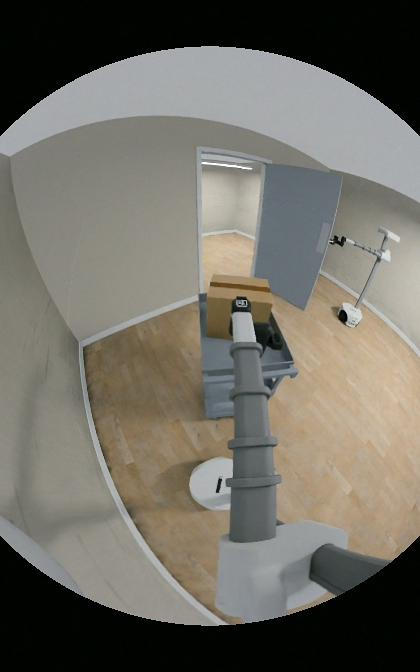

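Request:
move(blocking=false, cameras=[], r1={"base":{"translate_m":0.4,"strafe_m":0.1},"pace":"slow","contact_limits":{"translate_m":0.4}})

Request:
wait(seconds=8, cameras=["r1_head_camera","r1_head_left_camera"])

Scene clock: 570.53 s.
move: r1 moving
r1.base_odometry: x=-4.345 y=+0.257 heading=+0.174
r1.turned_by_wheels: +0.000
r1.turned_by_imu: -0.001
r1.base_tilt: forward=-1.6 right=+1.3
r1.lidar_m: 0.45 2.00 1.23 0.84 0.77 0.82 1.08 2.65 3.87 4.22 2.68 0.49
r1.base_status: translate_m moving; strafe_m moving
r1.joint_positions: lift_m=+0.960 arm_m=+0.350 wrist_yaw_rad=+0.000 wrist_pitch_rad=+1.582 wrist_roll_rad=+1.568 gripper_m=-0.014
r1.joint_status: not commanded
r1.measured_speeds: translate_m=+0.048 strafe_m=+0.013 rotate_rad=-0.002 lift_m=+0.000 arm_m=+0.000 wrist_yaw_rad=-0.006 wrist_pitch_rad=+0.021 wrist_roll_rad=+0.000
r1.motor_effort: lift_m=+14(15) arm_m=+3(4) wheel_0=+2(4) wheel_1=+6(8) wheel_2=-13(13)
r1.servo_current: wrist_yaw_rad=52(59) wrist_pitch_rad=65(65) wrist_roll_rad=52(65) gripper_m=72(72)
r1.contact_limits: lift_m 0.1; translate_m 0.4
r1.hand_pose: x=+0.5175 y=-0.0874 z=+0.8502 quat_wxyz=(+0.498, +0.496, +0.504, -0.502) (m; r1's base frame)
r1.wrist_depth_mm: 267 270 287 1078 1078 1098 1078 / 266 270 263 - 1078 1098 1098 / 267 270 271 - 1078 1078 1078 / 266 271 271 - 1098 866 866 / 267 271 272 - 1078 854 866 / 267 268 203 200 179 878 904 / 267 267 204 138 1078 1078 1098
r2: as last shown
r2.base_tilt: forward=-0.3 right=+0.1
r2.lidar_m: 0.82 2.01 2.07 3.99 4.31 2.87 1.37 1.09 1.07 1.17 1.57 1.56
r2.motor_effort: lift_m=+20(20) arm_m=-9(9) wheel_0=+4(4) wheel_1=-4(5) wheel_2=+31(31)
r2.servo_current: wrist_yaw_rad=98(104) wrist_pitch_rad=39(46) wrist_roll_rad=46(52) gripper_m=111(117)
r2.contact_limits: translate_m 1
r2.wrist_depth_mm: - 208 224 167 301 366 - / - 210 225 168 301 366 - / - 209 226 170 301 366 - / - 211 225 167 303 366 - / 1576 211 226 171 304 370 - / - 211 184 172 179 373 - / - 217 223 - 324 342 -
pictures: none
No camera images: "cameras" was empty.

Scene clock: 575.40 s.
earlier move: r1 done
r1.base_odometry: x=-3.981 y=+0.420 heading=+0.175
r1.turned_by_wheels: +0.001
r1.turned_by_imu: +0.003
r1.base_tilt: forward=-1.6 right=+1.3
r1.lidar_m: 0.49 1.63 1.40 0.97 0.91 0.94 1.21 3.04 4.21 4.04 2.46 0.48
r1.base_status: done
r1.joint_positions: lift_m=+0.960 arm_m=+0.350 wrist_yaw_rad=-0.001 wrist_pitch_rad=+1.584 wrist_roll_rad=+1.570 gripper_m=-0.014
r1.joint_status: not commanded
r1.measured_speeds: all 0
r1.motor_effort: lift_m=+14(15) arm_m=+3(4) wheel_0=+7(12) wheel_1=+3(8) wheel_2=-3(15)
r1.servo_current: wrist_yaw_rad=46(72) wrist_pitch_rad=78(85) wrist_roll_rad=39(72) gripper_m=65(78)
r1.contact_limits: lift_m 0.1; translate_m 0.4
r1.hand_pose: x=+0.5169 y=-0.0874 z=+0.8502 quat_wxyz=(+0.497, +0.497, +0.503, -0.503) (m; r1's base frame)
r1.wrist_depth_mm: 270 270 273 1078 1078 1098 1078 / 270 271 272 1060 1078 1078 1078 / 270 272 273 854 1078 1098 1098 / 270 272 272 - 1078 878 866 / 270 272 273 - 1060 878 878 / 270 273 187 202 183 866 1078 / 268 270 205 127 1078 146 1118
r2.base_odometry: x=-2.218 y=+0.521 heading=-2.829
r2.turned_by_wheels: +0.000
r2.turned_by_imu: +0.001
r2.base_tilt: forward=-0.4 right=+0.2
r2.lidar_m: 0.84 1.85 2.09 3.99 4.30 2.91 1.38 1.11 1.05 1.19 1.58 1.53
r2.base_status: not commanded
r2.joint_positions: lift_m=+0.950 arm_m=+0.418 wrist_yaw_rad=+0.487 wrist_pitch_rad=+0.001 wrist_roll_rad=+0.000 gripper_m=-0.029
r2.joint_status: not commanded
r2.measured_speeds: all 0
r2.motor_effort: lift_m=+20(20) arm_m=-9(9) wheel_0=+3(4) wheel_1=-4(5) wheel_2=+31(31)
r2.servo_current: wrist_yaw_rad=104(111) wrist_pitch_rad=39(52) wrist_roll_rad=65(65) gripper_m=117(124)
r2.contact_limits: translate_m 1
r2.hand_pose: x=+0.8850 y=+0.0577 z=+1.1277 quat_wxyz=(+0.970, +0.000, +0.001, +0.241) (m; r2's base frame)
r2.wrist_depth_mm: - 208 224 167 301 366 - / - 210 225 168 301 366 - / - 209 226 169 304 368 - / - 211 225 167 303 368 - / - 211 227 170 304 370 - / - 211 183 171 179 373 - / 1921 217 223 - 322 343 -
wait: 4.87 of 8 s (r1 has come to rest)
pictures: r1_head_camera, r1_head_left_camera
Images, in order (width x height): r1_head_camera 420x560, r1_head_left_camera 420x672.

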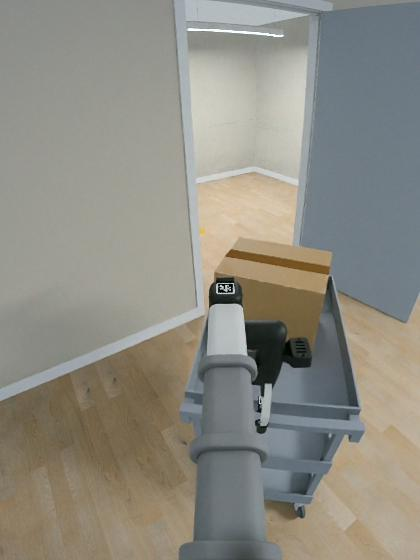

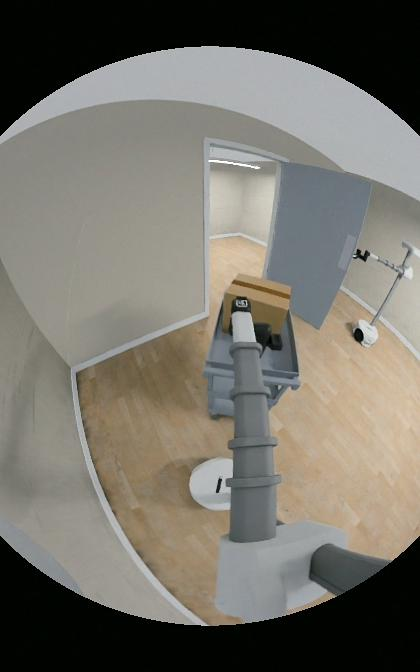

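Request:
move(blocking=false, cameras=[], r1={"base":{"translate_m":0.3,"strafe_m":0.0},"pace":"slow","contact_limits":{"translate_m":0.4}})

Request:
wait(seconds=8, cameras=["r1_head_camera","r1_head_left_camera"])

Scene clock: 580.47 s.
move: r1 moving
r1.base_odometry: x=-3.968 y=+0.422 heading=+0.176
r1.turned_by_wheels: +0.001
r1.turned_by_imu: +0.001
r1.base_tilt: forward=-1.6 right=+1.2
r1.lidar_m: 0.48 1.62 1.42 0.98 0.91 0.95 1.27 3.07 4.25 4.04 2.44 0.50
r1.base_status: translate_m moving; strafe_m moving
r1.joint_positions: lift_m=+0.960 arm_m=+0.350 wrist_yaw_rad=-0.003 wrist_pitch_rad=+1.584 wrist_roll_rad=+1.570 gripper_m=-0.014
r1.joint_status: not commanded
r1.measured_speeds: translate_m=+0.049 strafe_m=+0.000 rotate_rad=+0.000 lift_m=+0.000 arm_m=+0.000 wrist_yaw_rad=-0.004 wrist_pitch_rad=+0.000 wrist_roll_rad=+0.000
r1.motor_effort: lift_m=+14(15) arm_m=+3(4) wheel_0=+9(10) wheel_1=+5(6) wheel_2=-10(10)
r1.servo_current: wrist_yaw_rad=59(65) wrist_pitch_rad=78(85) wrist_roll_rad=39(59) gripper_m=65(72)
r1.contact_limits: lift_m 0.1; translate_m 0.4
r1.hand_pose: x=+0.5168 y=-0.0874 z=+0.8502 quat_wxyz=(+0.496, +0.497, +0.503, -0.504) (m; r1's base frame)
r1.wrist_depth_mm: 266 268 272 1060 1078 1078 1118 / 266 270 271 1060 1078 1078 1078 / 266 268 271 1060 1098 1098 1098 / 267 271 271 1078 1078 891 878 / 266 270 273 1060 1098 878 891 / 267 271 204 202 185 866 1098 / 268 267 203 140 1078 1078 1098
r2: as last shown
r2.turned_by_imu: +0.000
r2.base_tilt: forward=-0.4 right=+0.1
r2.lidar_m: 0.81 1.85 2.12 3.97 4.30 2.87 1.37 1.08 1.07 1.19 1.56 1.54
r2.servo_current: wrist_yaw_rad=98(104) wrist_pitch_rad=39(46) wrist_roll_rad=46(52) gripper_m=117(117)
r2.contact_limits: translate_m 1
r2.wrist_depth_mm: - 208 224 166 301 366 - / - 209 224 168 301 368 - / - 211 225 169 304 368 - / - 211 224 167 303 366 - / - 211 226 170 304 366 - / - 211 183 171 179 373 - / 1983 216 223 - 322 343 -
pictures: none
No camera images: "cameras" was empty.

Scene clock: 584.23 s.
earlier move: r1 done
r1.base_odometry: x=-3.685 y=+0.472 heading=+0.176
r1.turned_by_wheels: +0.000
r1.turned_by_imu: +0.000
r1.base_tilt: forward=-1.6 right=+1.3
r1.lidar_m: 0.47 1.38 1.41 1.15 1.07 1.09 1.47 3.50 4.50 3.88 2.18 0.49
r1.base_status: done
r1.joint_positions: lift_m=+0.960 arm_m=+0.350 wrist_yaw_rad=-0.003 wrist_pitch_rad=+1.577 wrist_roll_rad=+1.570 gripper_m=-0.014
r1.joint_status: not commanded
r1.measured_speeds: all 0
r1.motor_effort: lift_m=+14(15) arm_m=+4(4) wheel_0=+5(12) wheel_1=+4(8) wheel_2=-3(10)
r1.servo_current: wrist_yaw_rad=46(65) wrist_pitch_rad=52(85) wrist_roll_rad=46(72) gripper_m=65(72)
r1.contact_limits: lift_m 0.1; translate_m 0.4
r1.hand_pose: x=+0.5188 y=-0.0874 z=+0.8502 quat_wxyz=(+0.498, +0.499, +0.501, -0.502) (m; r1's base frame)
r1.wrist_depth_mm: 272 273 273 1060 1078 1060 1078 / 271 272 273 1042 1078 1078 1078 / 272 273 274 - 1078 1078 1098 / 272 272 273 866 1060 866 878 / 272 272 274 - 1060 866 878 / 271 272 190 200 182 866 878 / 273 154 208 136 1060 146 1078
r2.base_odometry: x=-2.218 y=+0.521 heading=-2.829
r2.turned_by_wheels: +0.000
r2.turned_by_imu: +0.001
r2.base_tilt: forward=-0.4 right=+0.1
r2.lidar_m: 0.80 1.76 2.34 4.00 4.30 2.89 1.39 1.10 1.08 1.18 1.57 1.56
r2.base_status: not commanded
r2.joint_positions: lift_m=+0.950 arm_m=+0.418 wrist_yaw_rad=+0.487 wrist_pitch_rad=+0.001 wrist_roll_rad=+0.000 gripper_m=-0.029
r2.joint_status: not commanded
r2.measured_speeds: all 0
r2.motor_effort: lift_m=+20(20) arm_m=-9(9) wheel_0=+4(4) wheel_1=-5(5) wheel_2=+31(31)
r2.servo_current: wrist_yaw_rad=104(111) wrist_pitch_rad=46(52) wrist_roll_rad=46(65) gripper_m=111(124)
r2.contact_limits: translate_m 1
r2.hand_pose: x=+0.8850 y=+0.0577 z=+1.1277 quat_wxyz=(+0.970, +0.000, +0.001, +0.241) (m; r2's base frame)
r2.wrist_depth_mm: - 208 224 167 300 364 - / - 209 224 168 303 366 - / - 210 226 169 303 368 - / - 211 226 167 301 370 - / - 212 226 170 306 373 - / - 211 184 171 179 373 - / - 1464 223 - 324 343 -
wait: 3.77 of 8 s (r1 has come to rest)
pictures: r1_head_camera, r1_head_left_camera
Images, in order (width x height): r1_head_camera 420x560, r1_head_left_camera 420x672.

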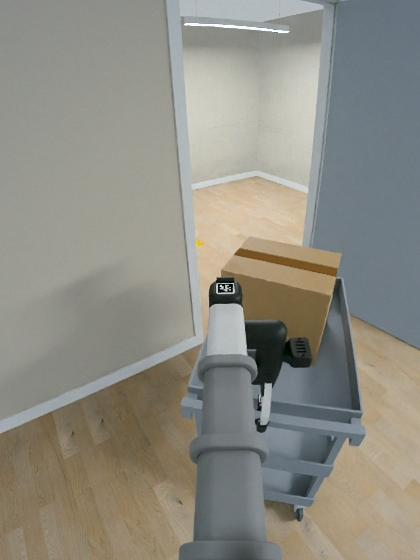

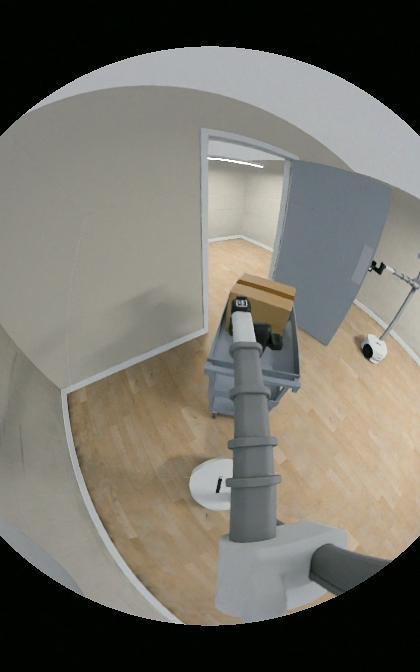

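Request:
move(blocking=false, cameras=[], r1={"base":{"translate_m":0.2,"strafe_m":-0.22},"pace":"slow","contact_limits":{"translate_m":0.4}})

Request:
wait(seconds=8, cameras=["r1_head_camera","r1_head_left_camera"])

Scene clock: 590.80 s.
move: r1 moving
r1.base_odometry: x=-3.675 y=+0.465 heading=+0.176
r1.turned_by_wheels: +0.000
r1.turned_by_imu: +0.000
r1.base_tilt: forward=-1.6 right=+1.2
r1.lidar_m: 0.47 1.39 1.44 1.16 1.10 1.13 1.48 3.55 4.52 3.84 2.14 0.49
r1.base_status: translate_m moving; strafe_m moving
r1.joint_positions: lift_m=+0.960 arm_m=+0.350 wrist_yaw_rad=-0.003 wrist_pitch_rad=+1.577 wrist_roll_rad=+1.570 gripper_m=-0.014
r1.joint_status: not commanded
r1.measured_speeds: translate_m=+0.034 strafe_m=-0.038 rotate_rad=-0.003 lift_m=+0.000 arm_m=+0.000 wrist_yaw_rad=+0.000 wrist_pitch_rad=+0.002 wrist_roll_rad=+0.000
r1.motor_effort: lift_m=+14(14) arm_m=+4(4) wheel_0=+11(15) wheel_1=-1(4) wheel_2=-6(7)
r1.servo_current: wrist_yaw_rad=46(59) wrist_pitch_rad=46(52) wrist_roll_rad=39(65) gripper_m=65(72)
r1.contact_limits: lift_m 0.1; translate_m 0.4
r1.hand_pose: x=+0.5188 y=-0.0874 z=+0.8502 quat_wxyz=(+0.498, +0.499, +0.501, -0.502) (m; r1's base frame)
r1.wrist_depth_mm: 268 273 273 1098 1078 1098 1078 / 270 272 273 1060 1060 1078 1098 / 270 272 272 1078 1078 1078 1098 / 271 271 273 1060 1078 866 866 / 272 272 273 - 1060 866 866 / 270 273 188 203 185 891 1078 / 270 271 206 128 1078 150 1098
r2: as last shown
r2.turned_by_imu: +0.000
r2.lidar_m: 0.82 1.77 2.34 4.01 4.31 2.87 1.39 1.08 1.06 1.20 1.55 1.55
r2.motor_effort: lift_m=+20(20) arm_m=-9(9) wheel_0=+3(4) wheel_1=-5(5) wheel_2=+31(31)
r2.servo_current: wrist_yaw_rad=104(111) wrist_pitch_rad=39(52) wrist_roll_rad=46(59) gripper_m=104(124)
r2.contact_limits: translate_m 1
r2.wrist_depth_mm: - 208 224 167 300 366 - / - 209 224 168 301 366 - / - 210 225 169 303 366 - / - 211 226 167 303 368 - / - 211 227 170 306 373 - / - 211 183 171 179 373 - / - 1430 223 - 324 342 -
pictures: none
No camera images: "cameras" was empty.

Scene clock: 594.53 s.
earlier move: r1 done
r1.base_odometry: x=-3.450 y=+0.291 heading=+0.176
r1.turned_by_wheels: +0.000
r1.turned_by_imu: +0.001
r1.base_tilt: forward=-1.6 right=+1.2
r1.lidar_m: 0.48 1.36 1.39 1.45 1.36 1.39 1.84 4.44 4.52 3.55 1.87 0.54
r1.base_status: done
r1.joint_positions: lift_m=+0.960 arm_m=+0.350 wrist_yaw_rad=-0.002 wrist_pitch_rad=+1.572 wrist_roll_rad=+1.570 gripper_m=-0.014
r1.joint_status: not commanded
r1.measured_speeds: all 0
r1.motor_effort: lift_m=+14(15) arm_m=+4(4) wheel_0=+6(15) wheel_1=-1(6) wheel_2=-1(7)
r1.servo_current: wrist_yaw_rad=59(72) wrist_pitch_rad=52(59) wrist_roll_rad=39(65) gripper_m=65(72)
r1.contact_limits: lift_m 0.1; translate_m 0.4
r1.hand_pose: x=+0.5204 y=-0.0874 z=+0.8502 quat_wxyz=(+0.499, +0.500, +0.500, -0.501) (m; r1's base frame)
r1.wrist_depth_mm: 273 274 277 1060 1060 1078 1078 / 274 274 254 1042 1078 1060 1060 / 273 276 238 - 1060 1078 1078 / 274 276 266 - 1060 866 854 / 273 276 249 208 1060 866 866 / 273 274 203 203 183 854 866 / 274 156 207 - 1060 137 1078
r2.base_odometry: x=-2.218 y=+0.521 heading=-2.829
r2.turned_by_wheels: +0.000
r2.turned_by_imu: +0.001
r2.base_tilt: forward=-0.4 right=+0.1
r2.lidar_m: 0.82 1.70 2.08 3.99 4.33 2.90 1.36 1.08 1.06 1.21 1.55 1.55
r2.base_status: not commanded
r2.joint_positions: lift_m=+0.950 arm_m=+0.418 wrist_yaw_rad=+0.487 wrist_pitch_rad=+0.001 wrist_roll_rad=+0.000 gripper_m=-0.029
r2.joint_status: not commanded
r2.measured_speeds: all 0
r2.motor_effort: lift_m=+20(20) arm_m=-9(9) wheel_0=+3(4) wheel_1=-5(5) wheel_2=+31(31)
r2.servo_current: wrist_yaw_rad=98(111) wrist_pitch_rad=39(52) wrist_roll_rad=46(65) gripper_m=111(124)
r2.contact_limits: translate_m 1
r2.hand_pose: x=+0.8850 y=+0.0577 z=+1.1277 quat_wxyz=(+0.970, +0.000, +0.001, +0.241) (m; r2's base frame)
r2.wrist_depth_mm: - 208 224 167 301 366 - / - 208 224 168 301 366 - / - 210 226 170 303 368 - / - 210 226 167 303 366 - / - 211 226 171 304 368 - / - 213 183 172 179 373 - / - - 221 - 324 343 -
wait: 3.73 of 8 s (r1 has come to rest)
pictures: r1_head_camera, r1_head_left_camera
Images, in order (width x height): r1_head_camera 420x560, r1_head_left_camera 420x672.

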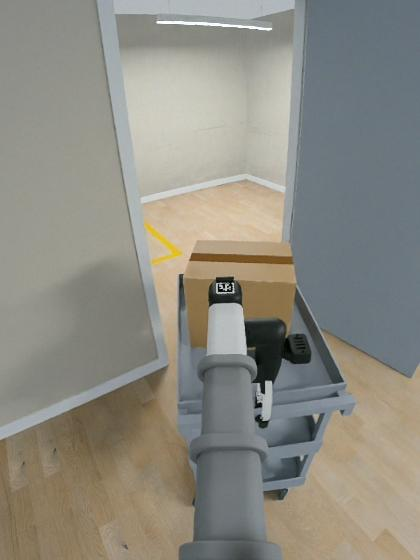

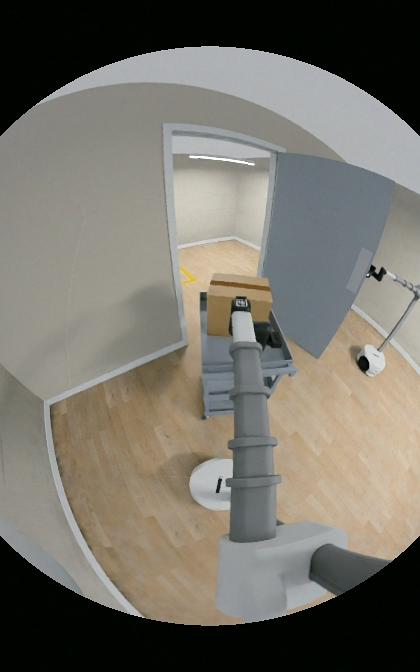

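Request:
move(blocking=false, cameras=[], r1={"base":{"translate_m":0.1,"strafe_m":-0.18},"pace":"slow","contact_limits":{"translate_m":0.4}})

Request:
wait(seconds=8, cameras=[])

Request:
move(blocking=false, cameras=[], r1={"base":{"rotate_rad":0.28},"pace":"slow"})

Request:
wait(seconds=3, cameras=["r1_head_camera","r1_head_left_camera"])

Scene clock: 601.53 s.
move: r1 moving
r1.base_odometry: x=-3.442 y=+0.281 heading=+0.177
r1.turned_by_wheels: +0.001
r1.turned_by_imu: +0.000
r1.base_tilt: forward=-1.6 right=+1.2
r1.lidar_m: 0.46 1.34 1.39 1.45 1.36 1.42 1.88 4.42 4.57 3.52 1.89 0.53
r1.base_status: translate_m moving; strafe_m moving
r1.joint_positions: lift_m=+0.960 arm_m=+0.350 wrist_yaw_rad=-0.002 wrist_pitch_rad=+1.572 wrist_roll_rad=+1.570 gripper_m=-0.014
r1.joint_status: not commanded
r1.measured_speeds: translate_m=+0.025 strafe_m=-0.043 rotate_rad=+0.000 lift_m=+0.000 arm_m=+0.000 wrist_yaw_rad=+0.000 wrist_pitch_rad=+0.000 wrist_roll_rad=+0.000
r1.motor_effort: lift_m=+14(14) arm_m=+4(4) wheel_0=+12(14) wheel_1=-2(3) wheel_2=-1(3)
r1.servo_current: wrist_yaw_rad=52(52) wrist_pitch_rad=46(52) wrist_roll_rad=20(52) gripper_m=65(72)
r1.contact_limits: lift_m 0.1; translate_m 0.4
r1.hand_pose: x=+0.5204 y=-0.0874 z=+0.8502 quat_wxyz=(+0.499, +0.500, +0.500, -0.501) (m; r1's base frame)
r1.wrist_depth_mm: 272 272 278 1060 1098 1078 1060 / 273 274 256 1078 1060 1078 1078 / 273 273 238 - 1060 1060 1098 / 272 274 263 - 1060 878 878 / 273 274 247 - 1098 854 866 / 273 274 194 202 183 854 878 / 273 155 206 143 1098 866 1078
r2: as last shown
r2.turned_by_imu: +0.000
r2.base_tilt: forward=-0.4 right=+0.2
r2.lidar_m: 0.81 1.71 2.06 4.00 4.30 2.88 1.36 1.09 1.07 1.17 1.56 1.54
r2.motor_effort: lift_m=+20(20) arm_m=-9(9) wheel_0=+4(4) wheel_1=-4(5) wheel_2=+31(31)
r2.servo_current: wrist_yaw_rad=85(111) wrist_pitch_rad=39(46) wrist_roll_rad=46(65) gripper_m=111(117)
r2.contact_limits: translate_m 1
r2.wrist_depth_mm: - 209 224 167 303 366 - / - 209 225 168 300 366 - / - 210 225 169 304 368 - / - 211 227 167 304 366 - / - 211 226 171 304 370 - / - 213 183 171 179 373 - / - - 222 - 324 342 -
pictures: none
No camera images: "cameras" was empty.

Scene clock: 604.37 s.
earlier move: r1 done
r1.base_odometry: x=-3.320 y=+0.132 heading=+0.177
r1.turned_by_wheels: +0.000
r1.turned_by_imu: +0.001
r1.base_tilt: forward=-1.6 right=+1.2
r1.lidar_m: 0.43 0.51 1.41 1.69 1.56 1.63 2.17 4.43 4.51 3.33 1.68 0.58
r1.base_status: done
r1.joint_positions: lift_m=+0.960 arm_m=+0.350 wrist_yaw_rad=+0.000 wrist_pitch_rad=+1.569 wrist_roll_rad=+1.569 gripper_m=-0.014
r1.joint_status: not commanded
r1.measured_speeds: all 0
r1.motor_effort: lift_m=+14(15) arm_m=+1(4) wheel_0=+7(15) wheel_1=+0(5) wheel_2=+4(6)
r1.servo_current: wrist_yaw_rad=52(72) wrist_pitch_rad=46(52) wrist_roll_rad=46(78) gripper_m=65(78)
r1.contact_limits: lift_m 0.1; translate_m 0.4
r1.hand_pose: x=+0.5216 y=-0.0874 z=+0.8502 quat_wxyz=(+0.501, +0.500, +0.500, -0.499) (m; r1's base frame)
r1.wrist_depth_mm: 277 244 - 1078 1078 1060 1078 / 278 263 - 1042 1078 1060 1078 / 277 276 - 1078 1078 1060 1078 / 277 277 248 1060 1060 854 842 / 277 277 235 1078 1060 842 854 / 277 278 202 207 181 866 831 / 277 156 207 143 1042 842 1078
r2.base_odometry: x=-2.218 y=+0.521 heading=-2.829
r2.turned_by_wheels: +0.000
r2.turned_by_imu: +0.000
r2.base_tilt: forward=-0.4 right=+0.2
r2.lidar_m: 0.81 1.57 1.86 3.99 4.31 2.87 1.38 1.08 1.08 1.20 1.59 1.55
r2.base_status: not commanded
r2.joint_positions: lift_m=+0.950 arm_m=+0.418 wrist_yaw_rad=+0.487 wrist_pitch_rad=+0.001 wrist_roll_rad=+0.000 gripper_m=-0.029
r2.joint_status: not commanded
r2.measured_speeds: all 0
r2.motor_effort: lift_m=+20(20) arm_m=-9(9) wheel_0=+4(4) wheel_1=-4(5) wheel_2=+31(31)
r2.servo_current: wrist_yaw_rad=98(111) wrist_pitch_rad=39(46) wrist_roll_rad=39(65) gripper_m=111(124)
r2.contact_limits: translate_m 1
r2.hand_pose: x=+0.8850 y=+0.0577 z=+1.1277 quat_wxyz=(+0.970, +0.000, +0.001, +0.241) (m; r2's base frame)
r2.wrist_depth_mm: - 209 224 167 300 368 - / - 210 225 168 301 368 - / - 209 225 170 303 366 - / - 210 226 167 304 368 - / - 211 226 170 304 368 - / - 213 183 171 179 370 - / - - 224 - 322 342 -
wait: 2.83 of 8 s (r1 has come to rest)
pictures: none
No camera images: "cameras" was empty.

Scene clock: 604.87 s.
move: r1 moving
r1.base_odometry: x=-3.320 y=+0.131 heading=+0.301
r1.turned_by_wheels: +0.124
r1.turned_by_imu: +0.123
r1.base_tilt: forward=-1.6 right=+1.3
r1.lidar_m: 0.45 1.35 1.46 1.62 1.57 1.68 2.43 4.41 4.22 3.24 1.43 0.53
r1.base_status: rotate_rad moving
r1.joint_positions: lift_m=+0.960 arm_m=+0.350 wrist_yaw_rad=+0.000 wrist_pitch_rad=+1.574 wrist_roll_rad=+1.569 gripper_m=-0.014
r1.joint_status: not commanded
r1.measured_speeds: translate_m=-0.001 strafe_m=+0.001 rotate_rad=+0.484 lift_m=+0.000 arm_m=+0.000 wrist_yaw_rad=+0.000 wrist_pitch_rad=+0.028 wrist_roll_rad=+0.000
r1.motor_effort: lift_m=+14(15) arm_m=+4(4) wheel_0=-13(14) wheel_1=-7(7) wheel_2=-13(13)
r1.servo_current: wrist_yaw_rad=39(59) wrist_pitch_rad=46(46) wrist_roll_rad=39(52) gripper_m=65(78)
r1.contact_limits: lift_m 0.1
r1.hand_pose: x=+0.5198 y=-0.0874 z=+0.8502 quat_wxyz=(+0.500, +0.499, +0.501, -0.500) (m; r1's base frame)
r1.wrist_depth_mm: 272 274 394 1078 1060 1098 1098 / 272 273 273 1098 1078 1078 1078 / 273 273 264 1078 1078 1098 1098 / 273 276 262 - 1078 866 1060 / 272 273 247 - 1078 866 854 / 273 273 190 202 180 866 878 / 272 273 214 130 1060 149 1078
r2: as last shown
r2.lidar_m: 0.82 1.59 1.85 4.01 4.32 2.88 1.35 1.08 1.07 1.17 1.56 1.54
r2.motor_effort: lift_m=+20(20) arm_m=-8(9) wheel_0=+3(4) wheel_1=-4(5) wheel_2=+31(31)
r2.servo_current: wrist_yaw_rad=98(111) wrist_pitch_rad=39(46) wrist_roll_rad=39(59) gripper_m=111(117)
r2.contact_limits: translate_m 1
r2.wrist_depth_mm: - 208 224 167 301 368 - / - 210 225 168 303 366 - / - 210 225 170 303 368 - / - 211 226 167 304 370 - / - 212 227 171 303 368 - / - 213 183 171 179 373 - / - - 223 - 325 342 -
pictures: none
No camera images: "cameras" was empty.

Scene clock: 605.70 s.
earlier move: r1 done
r1.base_odometry: x=-3.320 y=+0.132 heading=+0.456
r1.turned_by_wheels: +0.156
r1.turned_by_imu: +0.156
r1.base_tilt: forward=-1.6 right=+1.3
r1.lidar_m: 0.50 1.37 1.57 1.58 1.56 1.81 3.03 4.43 3.74 1.85 1.46 0.53
r1.base_status: done
r1.joint_positions: lift_m=+0.960 arm_m=+0.350 wrist_yaw_rad=+0.000 wrist_pitch_rad=+1.568 wrist_roll_rad=+1.570 gripper_m=-0.014
r1.joint_status: not commanded
r1.measured_speeds: all 0
r1.motor_effort: lift_m=+14(15) arm_m=+2(5) wheel_0=-6(14) wheel_1=-4(9) wheel_2=-1(13)
r1.servo_current: wrist_yaw_rad=59(65) wrist_pitch_rad=39(52) wrist_roll_rad=46(65) gripper_m=65(78)
r1.contact_limits: lift_m 0.1
r1.hand_pose: x=+0.5218 y=-0.0874 z=+0.8502 quat_wxyz=(+0.501, +0.500, +0.500, -0.499) (m; r1's base frame)
r1.wrist_depth_mm: 277 277 278 - 1078 1078 1078 / 279 279 278 - 1078 1042 1078 / 279 277 256 - 1078 1060 1042 / 276 278 273 - 1078 854 842 / 278 279 279 - 1060 854 854 / 278 278 199 205 185 866 854 / 281 154 208 155 1078 1060 1060
r2.base_odometry: x=-2.218 y=+0.521 heading=-2.829
r2.turned_by_wheels: +0.000
r2.turned_by_imu: +0.000
r2.base_tilt: forward=-0.4 right=+0.1
r2.lidar_m: 0.82 1.66 1.87 4.01 4.33 2.92 1.37 1.09 1.07 1.19 1.58 1.55
r2.base_status: not commanded
r2.joint_positions: lift_m=+0.950 arm_m=+0.418 wrist_yaw_rad=+0.487 wrist_pitch_rad=+0.001 wrist_roll_rad=+0.000 gripper_m=-0.029
r2.joint_status: not commanded
r2.measured_speeds: all 0
r2.motor_effort: lift_m=+20(20) arm_m=-9(9) wheel_0=+3(4) wheel_1=-4(5) wheel_2=+31(31)
r2.servo_current: wrist_yaw_rad=98(111) wrist_pitch_rad=39(46) wrist_roll_rad=46(59) gripper_m=124(124)
r2.contact_limits: translate_m 1
r2.hand_pose: x=+0.8850 y=+0.0577 z=+1.1277 quat_wxyz=(+0.970, +0.000, +0.001, +0.241) (m; r2's base frame)
r2.wrist_depth_mm: - 208 224 167 300 366 - / - 209 224 168 303 366 - / - 210 225 169 303 366 - / - 210 227 167 303 368 - / - 211 227 171 303 368 - / - 214 183 171 179 373 - / - - 223 - 324 342 -
wait: 0.83 of 3 s (r1 has come to rest)
pictures: r1_head_camera, r1_head_left_camera
Images, in order (width x height): r1_head_camera 420x560, r1_head_left_camera 420x672.

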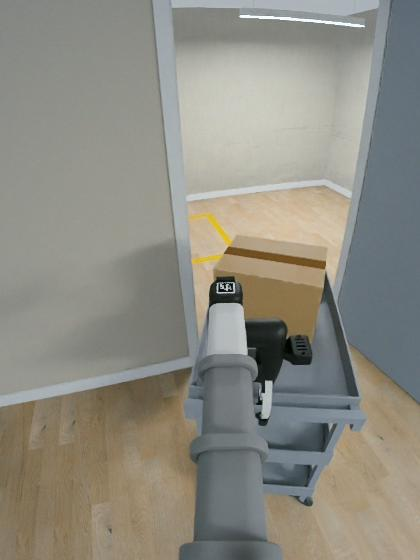

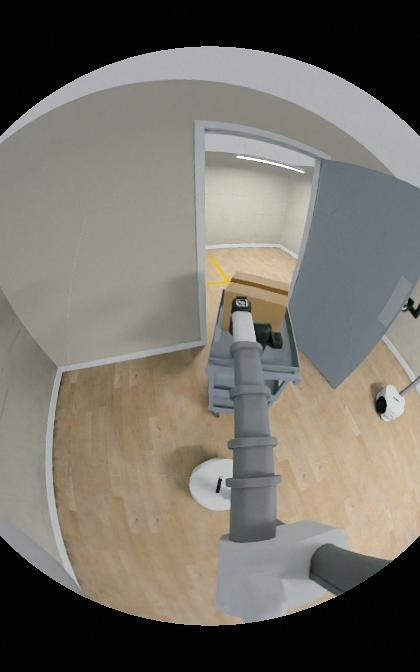

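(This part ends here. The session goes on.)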